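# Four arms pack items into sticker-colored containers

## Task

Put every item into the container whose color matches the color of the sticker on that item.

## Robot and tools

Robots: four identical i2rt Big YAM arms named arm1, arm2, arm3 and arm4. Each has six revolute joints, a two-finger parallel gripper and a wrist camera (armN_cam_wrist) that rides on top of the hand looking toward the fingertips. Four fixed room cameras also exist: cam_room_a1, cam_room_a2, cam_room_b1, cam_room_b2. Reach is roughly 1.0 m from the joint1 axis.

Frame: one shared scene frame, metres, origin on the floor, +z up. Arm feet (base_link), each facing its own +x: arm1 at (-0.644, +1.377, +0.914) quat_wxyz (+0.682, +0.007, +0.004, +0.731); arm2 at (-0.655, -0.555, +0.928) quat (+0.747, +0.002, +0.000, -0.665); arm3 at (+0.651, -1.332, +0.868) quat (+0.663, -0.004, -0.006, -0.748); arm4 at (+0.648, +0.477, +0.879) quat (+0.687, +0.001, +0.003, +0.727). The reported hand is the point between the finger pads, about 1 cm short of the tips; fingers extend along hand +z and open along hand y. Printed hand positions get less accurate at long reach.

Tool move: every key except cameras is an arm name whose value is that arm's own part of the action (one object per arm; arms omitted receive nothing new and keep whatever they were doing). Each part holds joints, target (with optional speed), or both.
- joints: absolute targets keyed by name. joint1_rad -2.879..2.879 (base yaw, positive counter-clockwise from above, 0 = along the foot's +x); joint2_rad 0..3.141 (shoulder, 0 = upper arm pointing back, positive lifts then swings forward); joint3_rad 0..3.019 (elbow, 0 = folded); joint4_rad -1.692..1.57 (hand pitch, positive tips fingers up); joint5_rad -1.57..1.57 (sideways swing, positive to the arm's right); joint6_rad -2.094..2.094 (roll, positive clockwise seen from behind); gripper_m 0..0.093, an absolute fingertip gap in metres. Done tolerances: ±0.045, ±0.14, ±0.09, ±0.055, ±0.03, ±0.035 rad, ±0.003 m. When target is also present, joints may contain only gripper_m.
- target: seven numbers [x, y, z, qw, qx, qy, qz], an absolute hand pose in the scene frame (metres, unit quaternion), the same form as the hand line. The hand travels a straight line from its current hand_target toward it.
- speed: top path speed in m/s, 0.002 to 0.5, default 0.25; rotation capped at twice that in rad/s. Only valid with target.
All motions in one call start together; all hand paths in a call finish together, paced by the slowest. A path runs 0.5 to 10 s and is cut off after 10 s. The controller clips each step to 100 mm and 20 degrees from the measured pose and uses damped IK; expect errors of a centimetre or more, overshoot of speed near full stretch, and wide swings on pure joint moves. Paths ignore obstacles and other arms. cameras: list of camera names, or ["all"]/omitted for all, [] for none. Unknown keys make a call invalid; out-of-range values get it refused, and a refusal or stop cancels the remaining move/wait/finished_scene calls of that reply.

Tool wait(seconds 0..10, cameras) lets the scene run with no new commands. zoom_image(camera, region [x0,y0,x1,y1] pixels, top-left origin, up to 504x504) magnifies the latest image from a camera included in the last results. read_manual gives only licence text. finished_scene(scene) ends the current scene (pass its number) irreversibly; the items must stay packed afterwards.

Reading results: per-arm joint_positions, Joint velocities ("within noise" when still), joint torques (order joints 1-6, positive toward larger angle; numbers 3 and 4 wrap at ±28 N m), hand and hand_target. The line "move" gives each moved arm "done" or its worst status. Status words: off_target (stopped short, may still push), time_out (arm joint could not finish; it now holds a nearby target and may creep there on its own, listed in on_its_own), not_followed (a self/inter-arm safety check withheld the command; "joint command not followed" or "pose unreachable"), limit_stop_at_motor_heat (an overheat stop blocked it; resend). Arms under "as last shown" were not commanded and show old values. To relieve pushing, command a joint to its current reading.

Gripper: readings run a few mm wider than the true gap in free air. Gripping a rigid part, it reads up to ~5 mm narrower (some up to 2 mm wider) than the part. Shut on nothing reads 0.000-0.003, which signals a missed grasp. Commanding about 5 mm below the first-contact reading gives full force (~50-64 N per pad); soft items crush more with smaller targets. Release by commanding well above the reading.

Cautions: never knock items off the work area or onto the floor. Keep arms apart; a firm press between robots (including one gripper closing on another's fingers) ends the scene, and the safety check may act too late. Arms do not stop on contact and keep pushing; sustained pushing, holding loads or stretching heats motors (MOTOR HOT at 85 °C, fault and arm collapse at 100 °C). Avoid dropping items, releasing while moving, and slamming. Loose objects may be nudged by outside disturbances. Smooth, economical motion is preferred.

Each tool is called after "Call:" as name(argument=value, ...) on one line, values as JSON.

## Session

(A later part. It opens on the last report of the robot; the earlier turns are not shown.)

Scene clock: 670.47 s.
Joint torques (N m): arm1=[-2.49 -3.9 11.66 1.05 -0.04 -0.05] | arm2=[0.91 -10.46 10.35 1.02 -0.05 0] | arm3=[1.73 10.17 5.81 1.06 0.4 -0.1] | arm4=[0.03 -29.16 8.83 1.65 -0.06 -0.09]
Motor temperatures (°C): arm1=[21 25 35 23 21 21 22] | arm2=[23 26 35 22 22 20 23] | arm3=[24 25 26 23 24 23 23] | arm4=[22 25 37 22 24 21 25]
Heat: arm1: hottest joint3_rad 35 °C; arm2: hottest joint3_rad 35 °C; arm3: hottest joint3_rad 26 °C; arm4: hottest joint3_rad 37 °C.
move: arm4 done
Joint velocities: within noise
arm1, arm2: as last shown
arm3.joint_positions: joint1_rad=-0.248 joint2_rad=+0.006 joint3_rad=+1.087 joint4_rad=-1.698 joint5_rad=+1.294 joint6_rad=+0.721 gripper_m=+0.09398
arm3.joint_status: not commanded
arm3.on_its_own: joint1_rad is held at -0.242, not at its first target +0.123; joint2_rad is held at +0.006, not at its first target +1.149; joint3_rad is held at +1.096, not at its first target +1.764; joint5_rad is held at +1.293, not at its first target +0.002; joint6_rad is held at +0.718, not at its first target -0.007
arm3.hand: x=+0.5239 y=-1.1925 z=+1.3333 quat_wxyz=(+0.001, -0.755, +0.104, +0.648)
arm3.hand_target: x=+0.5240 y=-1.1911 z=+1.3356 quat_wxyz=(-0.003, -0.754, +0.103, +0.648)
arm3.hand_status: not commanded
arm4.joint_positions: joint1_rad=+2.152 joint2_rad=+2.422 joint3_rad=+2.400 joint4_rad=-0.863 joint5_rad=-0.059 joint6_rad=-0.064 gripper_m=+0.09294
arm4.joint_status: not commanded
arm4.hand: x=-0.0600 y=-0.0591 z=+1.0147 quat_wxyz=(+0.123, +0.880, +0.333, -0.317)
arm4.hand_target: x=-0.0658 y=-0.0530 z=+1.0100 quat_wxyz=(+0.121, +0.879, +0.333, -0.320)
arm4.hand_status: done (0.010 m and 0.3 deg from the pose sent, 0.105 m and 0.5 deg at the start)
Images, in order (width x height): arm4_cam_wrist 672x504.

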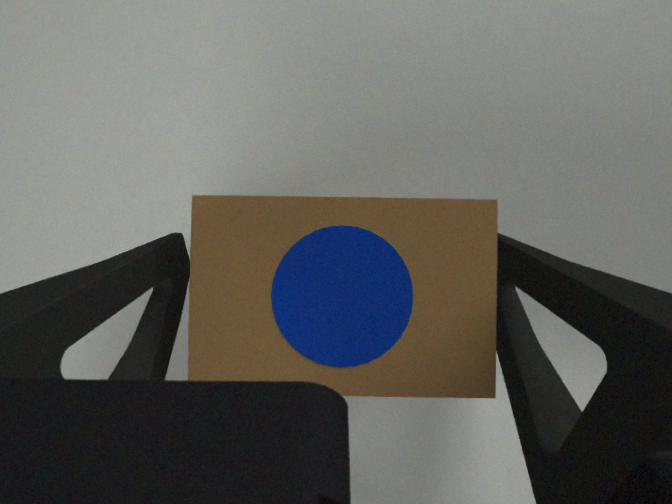

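Call:
move(arm4={"joints": {"gripper_m": 0.06}}, cameras=["arm4_cam_wrist"])

Call:
move(arm4={"target": [-0.055, -0.050, 1.09, -0.1212, -0.8787, -0.3329, 0.3198], "speed": 0.2}, cameras=["arm4_cam_wrist"])

Scene clock: 674.73 s.
Joint torques (N m): arm1=[-2.78 -3.08 11.69 1.05 -0.02 -0.07] | arm2=[0.91 -10.52 10.33 1.07 -0.04 0.01] | arm3=[1.73 10.11 5.79 1.02 0.39 -0.09] | arm4=[0.32 -29.86 8.77 1.61 -0.05 -0.09]
Motor temperatures (°C): arm1=[21 25 35 23 21 21 22] | arm2=[23 26 35 22 22 20 23] | arm3=[24 25 26 23 24 23 23] | arm4=[22 25 37 22 24 21 25]
Heat: arm1: hottest joint3_rad 35 °C; arm2: hottest joint3_rad 35 °C; arm3: hottest joint3_rad 26 °C; arm4: hottest joint3_rad 37 °C.
move: arm4 off_target
Joint velocities: within noise
arm1, arm2, arm3: as last shown
arm3.on_its_own: joint1_rad is held at -0.242, not at its first target +0.123; joint2_rad is held at +0.006, not at its first target +1.149; joint3_rad is held at +1.096, not at its first target +1.764; joint5_rad is held at +1.293, not at its first target +0.002; joint6_rad is held at +0.718, not at its first target -0.007
arm4.joint_positions: joint1_rad=+2.152 joint2_rad=+2.422 joint3_rad=+2.400 joint4_rad=-0.862 joint5_rad=-0.060 joint6_rad=-0.065 gripper_m=+0.06924
arm4.joint_status: gripper_m off_target (ended at +0.06928, target +0.06000)
arm4.hand: x=-0.0600 y=-0.0592 z=+1.0147 quat_wxyz=(+0.123, +0.879, +0.333, -0.317)
arm4.hand_target: x=-0.0658 y=-0.0531 z=+1.0102 quat_wxyz=(+0.121, +0.879, +0.333, -0.320)
arm4.hand_status: not commanded
Images, in order (width x height): arm4_cam_wrist 672x504.

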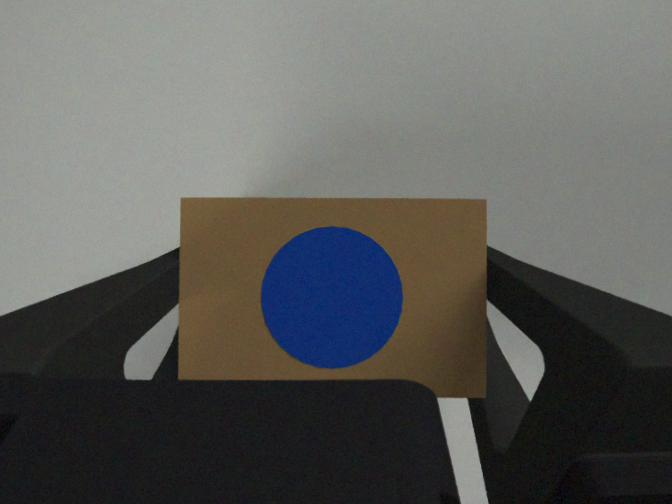

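Scene clock: 675.97 s.
Joint torques (N m): arm1=[-2.73 -3.19 11.52 1.05 -0.02 -0.06] | arm2=[0.97 -10.46 10.36 1.03 -0.04 0] | arm3=[1.61 10.11 5.81 1.1 0.39 -0.11] | arm4=[0.62 -30.74 13.38 0.65 0.1 -0.05]
Motor temperatures (°C): arm1=[21 25 35 23 21 21 22] | arm2=[23 26 35 22 22 20 23] | arm3=[24 25 26 23 24 23 23] | arm4=[22 25 37 22 24 21 25]
Heat: arm1: hottest joint3_rad 35 °C; arm2: hottest joint3_rad 35 °C; arm3: hottest joint3_rad 26 °C; arm4: hottest joint3_rad 37 °C.
move: arm4 off_target
Joint velocities: within noise
arm1, arm3: as last shown
arm2.joint_positions: joint1_rad=+2.156 joint2_rad=+1.247 joint3_rad=+1.028 joint4_rad=-0.955 joint5_rad=+0.002 joint6_rad=+0.007 gripper_m=+0.09092
arm2.joint_status: not commanded
arm2.hand: x=-0.3239 y=-0.2765 z=+1.1307 quat_wxyz=(-0.186, +0.334, -0.922, -0.068)
arm2.hand_target: x=-0.3300 y=-0.2800 z=+1.1202 quat_wxyz=(-0.171, +0.339, -0.923, -0.063)
arm2.hand_status: not commanded
arm3.on_its_own: joint1_rad is held at -0.242, not at its first target +0.123; joint2_rad is held at +0.006, not at its first target +1.149; joint3_rad is held at +1.096, not at its first target +1.764; joint5_rad is held at +1.293, not at its first target +0.002; joint6_rad is held at +0.718, not at its first target -0.007
arm4.joint_positions: joint1_rad=+2.152 joint2_rad=+2.395 joint3_rad=+2.459 joint4_rad=-1.006 joint5_rad=-0.060 joint6_rad=-0.065 gripper_m=+0.06924
arm4.joint_status: not commanded
arm4.hand: x=-0.0458 y=-0.0487 z=+1.0477 quat_wxyz=(+0.115, +0.889, +0.335, -0.291)
arm4.hand_target: x=-0.0532 y=-0.0489 z=+1.0897 quat_wxyz=(+0.121, +0.879, +0.333, -0.320)
arm4.hand_status: off_target (0.043 m and 3.6 deg from the pose sent, 0.076 m and 0.4 deg at the start)
Images, in order (width x height): arm4_cam_wrist 672x504.

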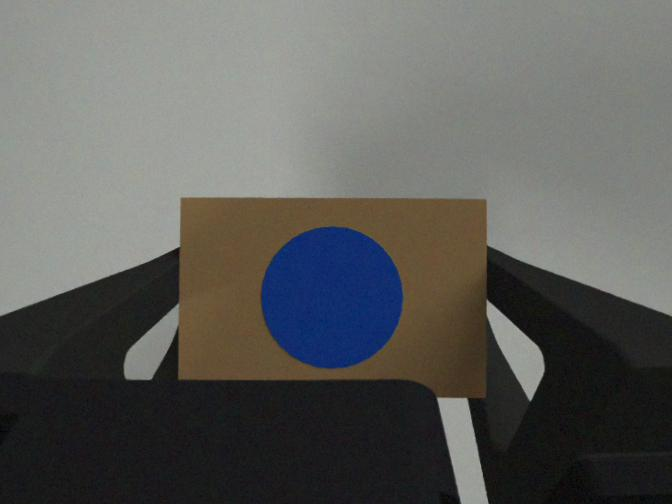

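Call:
move(arm4={"target": [0.37, 0.28, 1.13, -0.1212, -0.8787, -0.3329, 0.3198], "speed": 0.3}, cameras=[])

Call:
move(arm4={"joints": {"joint1_rad": -1.80, "joint5_rad": 0, "joint6_rad": 0}}, cameras=["arm4_cam_wrist"])

Call:
move(arm4={"target": [1.127, 0.394, 0.88, 0.3407, 0.0803, 0.9362, -0.0292], "speed": 0.3}, cameras=["arm4_cam_wrist"])

Scene clock: 689.90 s.
Joint torques (N m): arm1=[-2.84 -3.31 11.64 0.83 -0.03 -0.05] | arm2=[1.03 -10.46 10.33 1.05 -0.04 0.01] | arm3=[1.55 10.11 5.81 1.02 0.4 -0.1] | arm4=[0.26 -2.67 9.57 0.66 -0.08 -0.08]
Motor temperatures (°C): arm1=[21 24 35 23 21 21 22] | arm2=[23 26 35 22 22 20 23] | arm3=[24 25 26 23 24 23 23] | arm4=[22 26 40 22 24 21 26]
Heat: arm1: hottest joint3_rad 35 °C; arm2: hottest joint3_rad 35 °C; arm3: hottest joint3_rad 26 °C; arm4: hottest joint3_rad 40 °C.
move: arm4 done
Joint velocities: within noise
arm1, arm2, arm3: as last shown
arm3.on_its_own: joint1_rad is held at -0.242, not at its first target +0.123; joint2_rad is held at +0.006, not at its first target +1.149; joint3_rad is held at +1.096, not at its first target +1.764; joint5_rad is held at +1.293, not at its first target +0.002; joint6_rad is held at +0.718, not at its first target -0.007
arm4.joint_positions: joint1_rad=+2.092 joint2_rad=+0.783 joint3_rad=+0.767 joint4_rad=-0.849 joint5_rad=-0.096 joint6_rad=-0.105 gripper_m=+0.06924
arm4.joint_status: not commanded
arm4.hand: x=+0.3710 y=+0.2779 z=+1.1345 quat_wxyz=(+0.125, +0.877, +0.329, -0.328)
arm4.hand_target: x=+0.3701 y=+0.2800 z=+1.1300 quat_wxyz=(+0.121, +0.879, +0.333, -0.320)
arm4.hand_status: done (0.005 m and 1.2 deg from the pose sent, 0.536 m and 3.5 deg at the start)

Scene clock: 692.50 s.
Joint torques (N m): arm1=[-2.9 -3.55 11.52 0.95 -0.07 -0.05] | arm2=[0.85 -10.4 10.32 1.03 -0.04 0.01] | arm3=[1.67 10.05 5.81 1.07 0.39 -0.1] | arm4=[0.79 -3.66 9.57 0.76 0.01 0.12]
Motor temperatures (°C): arm1=[21 24 35 23 21 21 22] | arm2=[23 26 35 22 22 20 23] | arm3=[24 25 26 23 24 23 23] | arm4=[22 26 39 22 24 21 26]
Heat: arm1: hottest joint3_rad 35 °C; arm2: hottest joint3_rad 35 °C; arm3: hottest joint3_rad 26 °C; arm4: hottest joint3_rad 39 °C.
move: arm4 done
Joint velocities: within noise
arm1, arm2, arm3: as last shown
arm3.on_its_own: joint1_rad is held at -0.242, not at its first target +0.123; joint2_rad is held at +0.006, not at its first target +1.149; joint3_rad is held at +1.096, not at its first target +1.764; joint5_rad is held at +1.293, not at its first target +0.002; joint6_rad is held at +0.718, not at its first target -0.007
arm4.joint_positions: joint1_rad=-1.798 joint2_rad=+0.791 joint3_rad=+0.767 joint4_rad=-0.849 joint5_rad=+0.003 joint6_rad=-0.011 gripper_m=+0.06927
arm4.joint_status: all done
arm4.hand: x=+0.9877 y=+0.4186 z=+1.1279 quat_wxyz=(-0.338, -0.075, -0.937, +0.034)
arm4.hand_target: x=+0.9862 y=+0.4188 z=+1.1259 quat_wxyz=(-0.333, -0.081, -0.939, +0.031)
arm4.hand_status: not commanded
Images, in order (width x height): arm4_cam_wrist 672x504.

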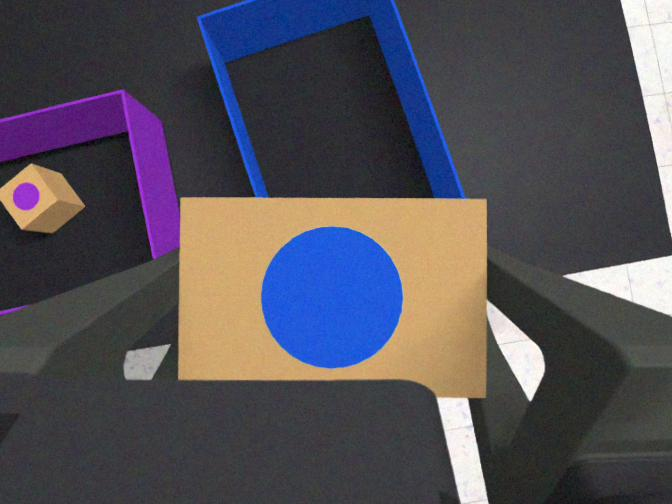

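Scene clock: 694.27 s.
Joint torques (N m): arm1=[-3.02 -3.78 11.56 0.96 -0.08 0] | arm2=[0.79 -10.4 10.33 1.05 -0.05 0] | arm3=[1.61 10.23 5.82 1.07 0.4 -0.1] | arm4=[0.44 -12.75 7.82 1.61 -0.03 0.16]
Motor temperatures (°C): arm1=[21 24 35 23 21 21 22] | arm2=[23 26 35 22 22 20 23] | arm3=[24 25 26 23 24 23 23] | arm4=[22 26 39 22 24 21 26]
Heat: arm1: hottest joint3_rad 35 °C; arm2: hottest joint3_rad 35 °C; arm3: hottest joint3_rad 26 °C; arm4: hottest joint3_rad 39 °C.
move: arm4 off_target
Joint velocities: within noise
arm1, arm2, arm3: as last shown
arm3.on_its_own: joint1_rad is held at -0.242, not at its first target +0.123; joint2_rad is held at +0.006, not at its first target +1.149; joint3_rad is held at +1.096, not at its first target +1.764; joint5_rad is held at +1.293, not at its first target +0.002; joint6_rad is held at +0.718, not at its first target -0.007
arm4.joint_positions: joint1_rad=-1.798 joint2_rad=+1.627 joint3_rad=+0.621 joint4_rad=+0.078 joint5_rad=-0.002 joint6_rad=-0.010 gripper_m=+0.06927
arm4.joint_status: not commanded
arm4.hand: x=+1.1037 y=+0.3983 z=+0.8624 quat_wxyz=(-0.312, -0.076, -0.946, +0.030)
arm4.hand_target: x=+1.1259 y=+0.3942 z=+0.8806 quat_wxyz=(-0.341, -0.080, -0.936, +0.029)
arm4.hand_status: off_target (0.030 m and 3.5 deg from the pose sent, 0.285 m and 0.9 deg at the start)
Images, in order (width x height): arm4_cam_wrist 672x504.

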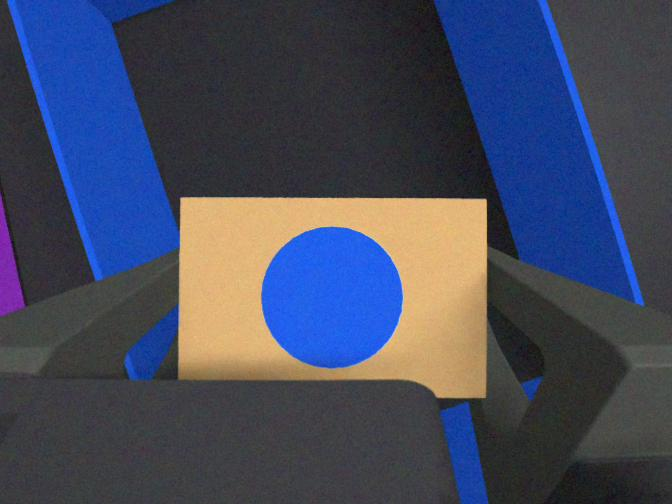

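Call:
move(arm4={"target": [1.15, 0.389, 0.79, 0.3407, 0.0803, 0.9362, -0.0292], "speed": 0.2}, cameras=["arm4_cam_wrist"])

Call:
move(arm4={"target": [1.15, 0.389, 0.752, 0.3407, 0.0803, 0.9362, -0.0292], "speed": 0.1}, cameras=["arm4_cam_wrist"])

Scene clock: 701.93 s.
Joint torques (N m): arm1=[-2.96 -2.96 11.67 1.17 -0.04 -0.01] | arm2=[0.91 -10.4 10.35 1.03 -0.04 0.02] | arm3=[1.61 9.99 5.76 1.06 0.39 -0.1] | arm4=[0.44 -14.68 5.48 1.62 -0.06 0.11]
Motor temperatures (°C): arm1=[21 24 35 23 21 21 22] | arm2=[23 26 35 22 22 20 23] | arm3=[24 25 26 23 24 23 23] | arm4=[22 26 38 22 24 21 26]
Heat: arm1: hottest joint3_rad 35 °C; arm2: hottest joint3_rad 35 °C; arm3: hottest joint3_rad 26 °C; arm4: hottest joint3_rad 38 °C.
move: arm4 off_target
Joint velocities: within noise
arm1.joint_positions: joint1_rad=-2.259 joint2_rad=+1.010 joint3_rad=+0.780 joint4_rad=-0.705 joint5_rad=-0.011 joint6_rad=+0.001 gripper_m=+0.07496
arm1.joint_status: not commanded
arm1.hand: x=-0.3173 y=+1.1481 z=+1.1108 quat_wxyz=(-0.292, -0.288, -0.907, +0.091)
arm1.hand_target: x=-0.3200 y=+1.1450 z=+1.1100 quat_wxyz=(-0.287, -0.290, -0.909, +0.091)
arm1.hand_status: not commanded
arm2, arm3: as last shown
arm3.on_its_own: joint1_rad is held at -0.242, not at its first target +0.123; joint2_rad is held at +0.006, not at its first target +1.149; joint3_rad is held at +1.096, not at its first target +1.764; joint5_rad is held at +1.293, not at its first target +0.002; joint6_rad is held at +0.718, not at its first target -0.007
arm4.joint_positions: joint1_rad=-1.798 joint2_rad=+1.930 joint3_rad=+0.687 joint4_rad=+0.335 joint5_rad=-0.002 joint6_rad=-0.010 gripper_m=+0.06927
arm4.joint_status: not commanded
arm4.hand: x=+1.1330 y=+0.3930 z=+0.7828 quat_wxyz=(-0.322, -0.075, -0.943, +0.030)
arm4.hand_target: x=+1.1495 y=+0.3891 z=+0.7904 quat_wxyz=(-0.341, -0.080, -0.936, +0.029)
arm4.hand_status: off_target (0.019 m and 2.4 deg from the pose sent, 0.086 m and 3.5 deg at the start)
Images, in order (width x height): arm4_cam_wrist 672x504.

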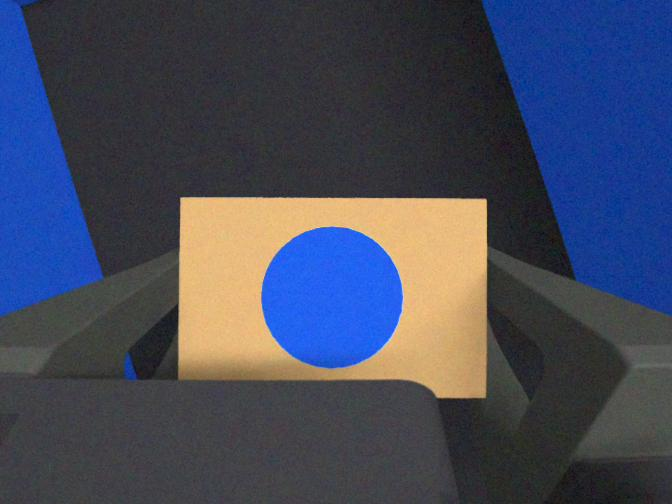

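Scene clock: 703.07 s.
Joint torques (N m): arm1=[-2.67 -3.31 11.56 0.84 -0.02 -0.06] | arm2=[0.91 -10.4 10.35 1.06 -0.04 0.01] | arm3=[1.61 9.99 5.81 1.09 0.39 -0.1] | arm4=[0.38 -14.39 4.46 1.61 -0.05 0.13]
Motor temperatures (°C): arm1=[21 24 35 23 21 21 22] | arm2=[23 26 35 22 22 20 23] | arm3=[24 25 26 23 24 23 23] | arm4=[22 26 38 22 24 21 26]
Heat: arm1: hottest joint3_rad 35 °C; arm2: hottest joint3_rad 35 °C; arm3: hottest joint3_rad 26 °C; arm4: hottest joint3_rad 38 °C.
move: arm4 off_target
Joint velocities: within noise
arm1, arm2, arm3: as last shown
arm3.on_its_own: joint1_rad is held at -0.242, not at its first target +0.123; joint2_rad is held at +0.006, not at its first target +1.149; joint3_rad is held at +1.096, not at its first target +1.764; joint5_rad is held at +1.293, not at its first target +0.002; joint6_rad is held at +0.718, not at its first target -0.007
arm4.joint_positions: joint1_rad=-1.798 joint2_rad=+2.042 joint3_rad=+0.707 joint4_rad=+0.439 joint5_rad=-0.002 joint6_rad=-0.010 gripper_m=+0.06927
arm4.joint_status: not commanded
arm4.hand: x=+1.1372 y=+0.3921 z=+0.7509 quat_wxyz=(-0.328, -0.075, -0.941, +0.031)
arm4.hand_target: x=+1.1496 y=+0.3890 z=+0.7523 quat_wxyz=(-0.341, -0.080, -0.936, +0.029)
arm4.hand_status: off_target (0.013 m and 1.7 deg from the pose sent, 0.035 m and 2.4 deg at the start)
Images, in order (width x height): arm4_cam_wrist 672x504.

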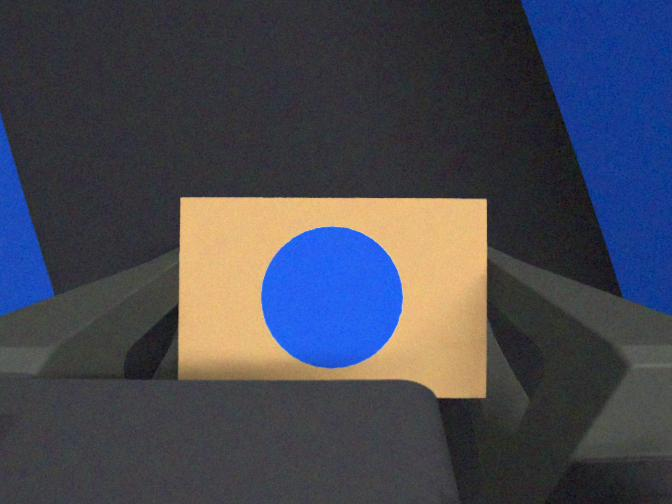

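Call:
move(arm4={"target": [1.15, 0.389, 0.736, 0.3407, 0.0803, 0.9362, -0.0292], "speed": 0.1}, cameras=[])

Call:
move(arm4={"target": [1.15, 0.389, 0.726, 0.3407, 0.0803, 0.9362, -0.0292], "speed": 0.1}, cameras=[])

Scene clock: 707.63 s.
Joint torques (N m): arm1=[-2.55 -3.14 11.48 1.05 -0.01 -0.07] | arm2=[0.97 -10.4 10.35 1.02 -0.03 0.01] | arm3=[1.73 10.05 5.81 1.06 0.4 -0.1] | arm4=[0.97 -14.1 4.11 1.59 -0.02 0.13]
Motor temperatures (°C): arm1=[21 24 35 23 21 21 22] | arm2=[23 26 35 22 22 20 23] | arm3=[24 25 26 23 24 23 23] | arm4=[22 26 37 22 24 21 26]
Heat: arm1: hottest joint3_rad 35 °C; arm2: hottest joint3_rad 35 °C; arm3: hottest joint3_rad 26 °C; arm4: hottest joint3_rad 37 °C.
move: arm4 off_target
Joint velocities: within noise
arm1, arm2: as last shown
arm3.joint_positions: joint1_rad=-0.248 joint2_rad=+0.006 joint3_rad=+1.087 joint4_rad=-1.698 joint5_rad=+1.294 joint6_rad=+0.721 gripper_m=+0.09398
arm3.joint_status: not commanded
arm3.on_its_own: joint1_rad is held at -0.242, not at its first target +0.123; joint2_rad is held at +0.006, not at its first target +1.149; joint3_rad is held at +1.096, not at its first target +1.764; joint5_rad is held at +1.293, not at its first target +0.002; joint6_rad is held at +0.718, not at its first target -0.007
arm3.hand: x=+0.5239 y=-1.1925 z=+1.3333 quat_wxyz=(+0.001, -0.755, +0.104, +0.648)
arm3.hand_target: x=+0.5240 y=-1.1911 z=+1.3356 quat_wxyz=(-0.003, -0.754, +0.103, +0.648)
arm3.hand_status: not commanded
arm4.joint_positions: joint1_rad=-1.798 joint2_rad=+2.086 joint3_rad=+0.719 joint4_rad=+0.479 joint5_rad=-0.002 joint6_rad=-0.009 gripper_m=+0.06927
arm4.joint_status: not commanded
arm4.hand: x=+1.1399 y=+0.3916 z=+0.7387 quat_wxyz=(-0.332, -0.075, -0.940, +0.031)
arm4.hand_target: x=+1.1496 y=+0.3890 z=+0.7362 quat_wxyz=(-0.340, -0.080, -0.936, +0.029)
arm4.hand_status: off_target (0.011 m and 1.3 deg from the pose sent, 0.020 m and 1.7 deg at the start)

Scene clock: 708.60 s.
Joint torques (N m): arm1=[-2.37 -3.72 11.63 1.07 -0.09 -0.11] | arm2=[0.91 -10.46 10.33 1.06 -0.04 0.01] | arm3=[1.61 10.23 5.78 1.03 0.4 -0.11] | arm4=[0.38 -13.16 3.84 1.57 0.04 0.15]
Motor temperatures (°C): arm1=[21 24 35 23 21 21 22] | arm2=[23 26 35 22 22 20 23] | arm3=[24 25 26 23 24 23 23] | arm4=[22 26 37 22 24 21 26]
Heat: arm1: hottest joint3_rad 35 °C; arm2: hottest joint3_rad 35 °C; arm3: hottest joint3_rad 26 °C; arm4: hottest joint3_rad 37 °C.
move: arm4 off_target
Joint velocities: within noise
arm1, arm2, arm3: as last shown
arm3.on_its_own: joint1_rad is held at -0.242, not at its first target +0.123; joint2_rad is held at +0.006, not at its first target +1.149; joint3_rad is held at +1.096, not at its first target +1.764; joint5_rad is held at +1.293, not at its first target +0.002; joint6_rad is held at +0.718, not at its first target -0.007
arm4.joint_positions: joint1_rad=-1.798 joint2_rad=+2.102 joint3_rad=+0.731 joint4_rad=+0.510 joint5_rad=-0.004 joint6_rad=-0.009 gripper_m=+0.06927
arm4.joint_status: not commanded
arm4.hand: x=+1.1479 y=+0.3905 z=+0.7385 quat_wxyz=(-0.344, -0.075, -0.935, +0.031)
arm4.hand_target: x=+1.1496 y=+0.3891 z=+0.7263 quat_wxyz=(-0.341, -0.080, -0.936, +0.029)
arm4.hand_status: off_target (0.013 m and 0.8 deg from the pose sent, 0.016 m and 1.3 deg at the start)

Call:
move(arm4={"target": [1.148, 0.389, 0.737, 0.3407, 0.0803, 0.9362, -0.0292], "speed": 0.15}, cameras=[])

Call:
move(arm4={"joints": {"gripper_m": 0.091}}, cameras=["arm4_cam_wrist"])

Call:
move(arm4={"target": [1.06, 0.40, 0.98, 0.3407, 0.0803, 0.9362, -0.0292], "speed": 0.3}, arm1={"joints": {"joint1_rad": 0.0, "joint2_rad": 0.5}}, arm2={"joints": {"joint1_rad": 0.0, "joint2_rad": 0.5}})

Scene clock: 716.57 s.
Joint torques (N m): arm1=[-2.78 -3.02 11.62 1.03 -0.06 -0.06] | arm2=[0.85 -10.52 10.36 1.07 -0.04 0] | arm3=[1.55 10.17 5.78 1.06 0.4 -0.09] | arm4=[0.44 -15.21 2.93 0.81 0.01 0.14]
Motor temperatures (°C): arm1=[21 24 36 23 21 21 21] | arm2=[23 26 35 22 22 20 23] | arm3=[24 25 26 23 24 23 23] | arm4=[22 26 36 22 24 21 26]
Heat: arm1: hottest joint3_rad 36 °C; arm2: hottest joint3_rad 35 °C; arm3: hottest joint3_rad 26 °C; arm4: hottest joint3_rad 36 °C.
move: arm4 done
Joint velocities: within noise
arm1, arm3: as last shown
arm2.joint_positions: joint1_rad=+2.156 joint2_rad=+1.247 joint3_rad=+1.028 joint4_rad=-0.955 joint5_rad=+0.002 joint6_rad=+0.007 gripper_m=+0.09092
arm2.joint_status: not commanded
arm2.hand: x=-0.3239 y=-0.2765 z=+1.1307 quat_wxyz=(-0.186, +0.334, -0.922, -0.068)
arm2.hand_target: x=-0.3300 y=-0.2800 z=+1.1202 quat_wxyz=(-0.171, +0.339, -0.923, -0.063)
arm2.hand_status: not commanded
arm3.on_its_own: joint1_rad is held at -0.242, not at its first target +0.123; joint2_rad is held at +0.006, not at its first target +1.149; joint3_rad is held at +1.096, not at its first target +1.764; joint5_rad is held at +1.293, not at its first target +0.002; joint6_rad is held at +0.718, not at its first target -0.007
arm4.joint_positions: joint1_rad=-1.798 joint2_rad=+2.102 joint3_rad=+0.731 joint4_rad=+0.510 joint5_rad=-0.004 joint6_rad=-0.009 gripper_m=+0.06927
arm4.joint_status: not commanded
arm4.hand: x=+1.1479 y=+0.3905 z=+0.7385 quat_wxyz=(-0.344, -0.075, -0.935, +0.031)
arm4.hand_target: x=+1.1481 y=+0.3890 z=+0.7370 quat_wxyz=(-0.341, -0.080, -0.936, +0.029)
arm4.hand_status: done (0.002 m and 0.8 deg from the pose sent, 0.002 m and 0.8 deg at the start)

Scene clock: 717.07 s.
Joint torques (N m): arm1=[-3.37 -4.01 11.59 1.03 -0.03 -0.06] | arm2=[0.91 -10.4 10.35 1.09 -0.04 0.02] | arm3=[1.67 10.05 5.81 1.07 0.39 -0.11] | arm4=[0.85 -15.97 3.03 0.72 0.05 0.13]
Motor temperatures (°C): arm1=[21 24 36 23 21 21 21] | arm2=[23 26 35 22 22 20 23] | arm3=[24 25 26 23 24 23 23] | arm4=[22 26 35 22 24 21 26]
Heat: arm1: hottest joint3_rad 36 °C; arm2: hottest joint3_rad 35 °C; arm3: hottest joint3_rad 26 °C; arm4: hottest joint3_rad 35 °C.
move: arm4 done
Joint velocities: within noise
arm1, arm2, arm3: as last shown
arm3.on_its_own: joint1_rad is held at -0.242, not at its first target +0.123; joint2_rad is held at +0.006, not at its first target +1.149; joint3_rad is held at +1.096, not at its first target +1.764; joint5_rad is held at +1.293, not at its first target +0.002; joint6_rad is held at +0.718, not at its first target -0.007
arm4.joint_positions: joint1_rad=-1.798 joint2_rad=+2.102 joint3_rad=+0.731 joint4_rad=+0.510 joint5_rad=-0.004 joint6_rad=-0.009 gripper_m=+0.09091
arm4.joint_status: all done
arm4.hand: x=+1.1479 y=+0.3905 z=+0.7385 quat_wxyz=(-0.344, -0.075, -0.935, +0.031)
arm4.hand_target: x=+1.1481 y=+0.3890 z=+0.7371 quat_wxyz=(-0.341, -0.080, -0.936, +0.029)
arm4.hand_status: not commanded
Images, in order (width x height): arm4_cam_wrist 672x504.

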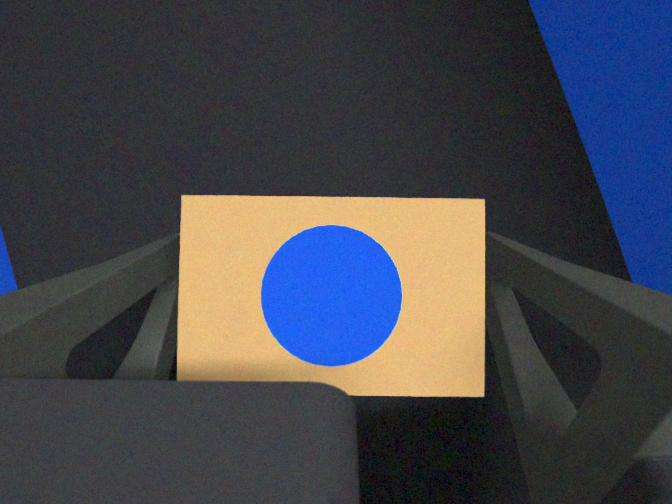

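Scene clock: 719.17 s.
Joint torques (N m): arm1=[-1.2 2.78 12.51 1.5 0.07 -0.04] | arm2=[0.44 0.21 10.8 2.03 -0.13 0.01] | arm3=[1.73 9.99 5.81 1.05 0.4 -0.1] | arm4=[0.15 -6.59 9.2 0.87 0.01 -0.01]
Motor temperatures (°C): arm1=[21 24 36 23 21 21 21] | arm2=[23 26 35 22 22 20 23] | arm3=[24 25 26 23 24 23 23] | arm4=[22 26 35 22 24 21 26]
Heat: arm1: hottest joint3_rad 36 °C; arm2: hottest joint3_rad 35 °C; arm3: hottest joint3_rad 26 °C; arm4: hottest joint3_rad 35 °C.
move: arm1 done; arm2 done; arm4 done
Joint velocities: within noise
arm1.joint_positions: joint1_rad=-0.006 joint2_rad=+0.495 joint3_rad=+0.775 joint4_rad=-0.706 joint5_rad=-0.015 joint6_rad=-0.001 gripper_m=+0.07499
arm1.joint_status: all done
arm1.hand: x=-0.6596 y=+1.6874 z=+1.2896 quat_wxyz=(-0.363, +0.612, -0.574, -0.405)
arm1.hand_target: x=-0.6611 y=+1.6875 z=+1.2917 quat_wxyz=(-0.362, +0.616, -0.572, -0.403)
arm1.hand_status: not commanded
arm2.joint_positions: joint1_rad=+0.004 joint2_rad=+0.500 joint3_rad=+1.020 joint4_rad=-0.955 joint5_rad=+0.004 joint6_rad=+0.007 gripper_m=+0.09095
arm2.joint_status: all done
arm2.hand: x=-0.6236 y=-0.8314 z=+1.3850 quat_wxyz=(-0.403, -0.563, -0.629, +0.355)
arm2.hand_target: x=-0.6244 y=-0.8308 z=+1.3786 quat_wxyz=(-0.395, -0.565, -0.633, +0.351)
arm2.hand_status: not commanded
arm3: as last shown
arm3.on_its_own: joint1_rad is held at -0.242, not at its first target +0.123; joint2_rad is held at +0.006, not at its first target +1.149; joint3_rad is held at +1.096, not at its first target +1.764; joint5_rad is held at +1.293, not at its first target +0.002; joint6_rad is held at +0.718, not at its first target -0.007
arm4.joint_positions: joint1_rad=-1.811 joint2_rad=+1.180 joint3_rad=+0.572 joint4_rad=-0.251 joint5_rad=-0.014 joint6_rad=-0.009 gripper_m=+0.09091
arm4.joint_status: not commanded
arm4.hand: x=+1.0561 y=+0.4040 z=+0.9793 quat_wxyz=(-0.345, -0.079, -0.935, +0.029)
arm4.hand_target: x=+1.0600 y=+0.3999 z=+0.9801 quat_wxyz=(-0.341, -0.080, -0.936, +0.029)
arm4.hand_status: done (0.006 m and 0.5 deg from the pose sent, 0.257 m and 0.8 deg at the start)
pictures: arm1_cam_wrist, arm2_cam_wrist, arm3_cam_wrist, arm4_cam_wrist, cam_room_a1, cam_room_a2, cam_room_b1, cam_room_b2
Images, in order (width x height): arm1_cam_wrist 672x504, arm2_cam_wrist 672x504, arm3_cam_wrist 672x504, arm4_cam_wrist 672x504, cam_room_a1 672x504, cam_room_a2 672x504, cam_room_b1 672x504, cam_room_b2 672x504.

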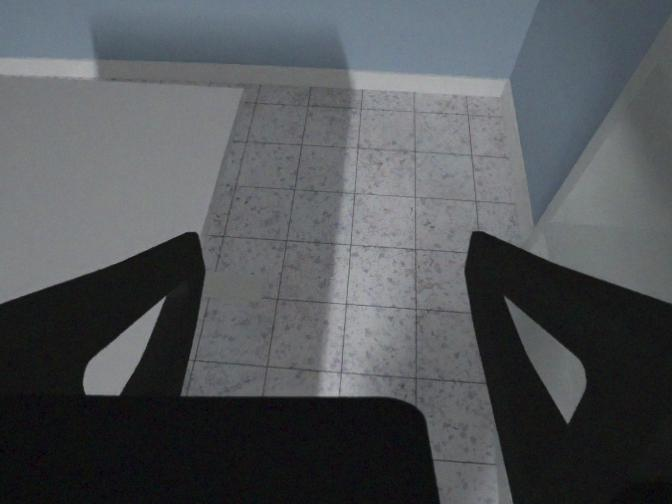

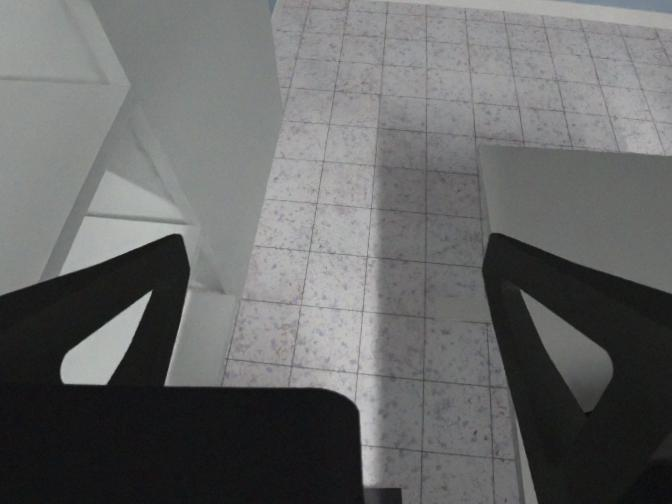

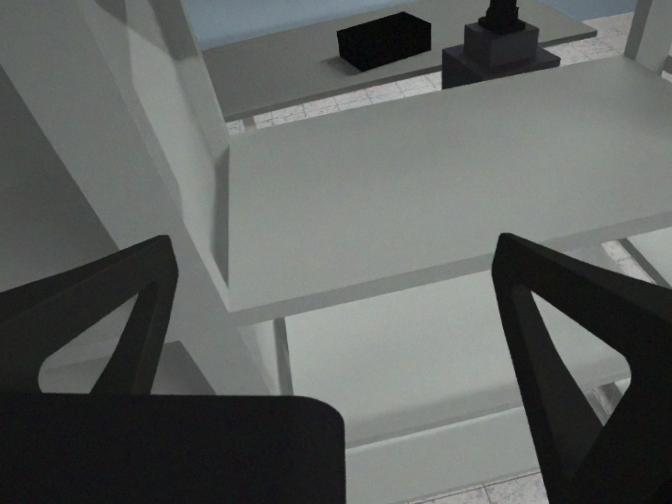

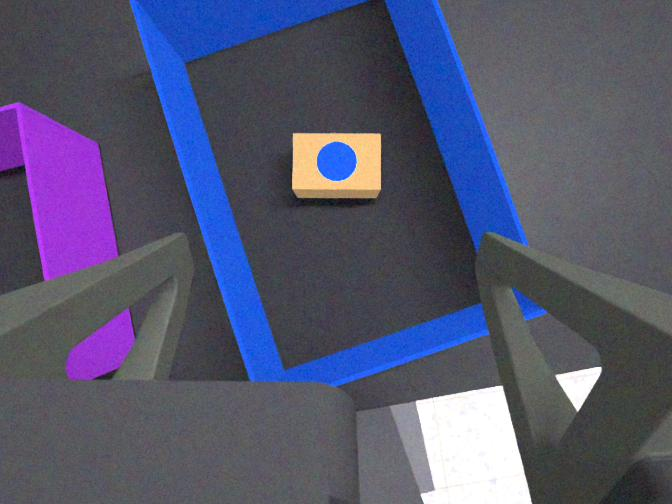

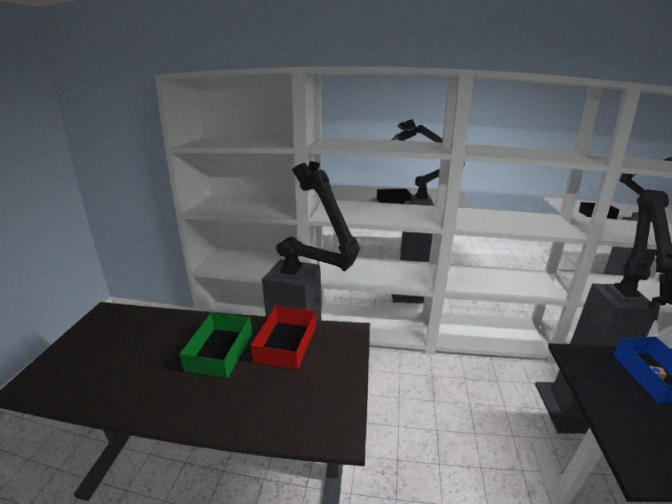

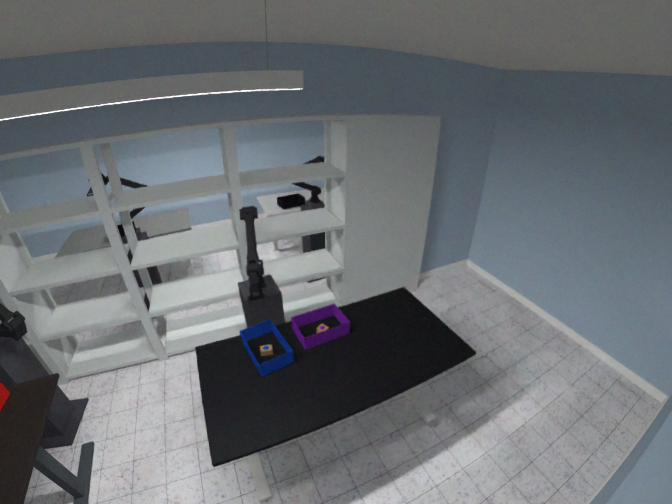

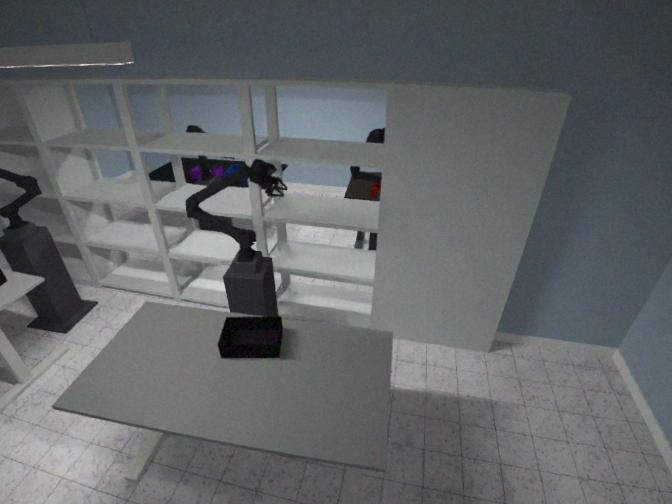

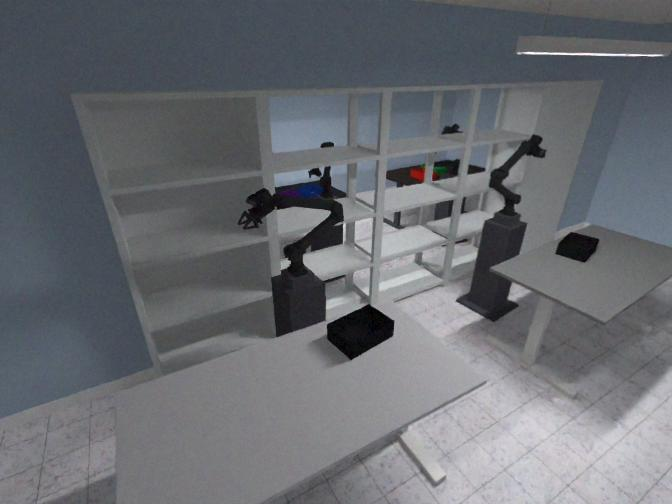

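Call:
finished_scene(scene=1)

The scene is finished: the task was done.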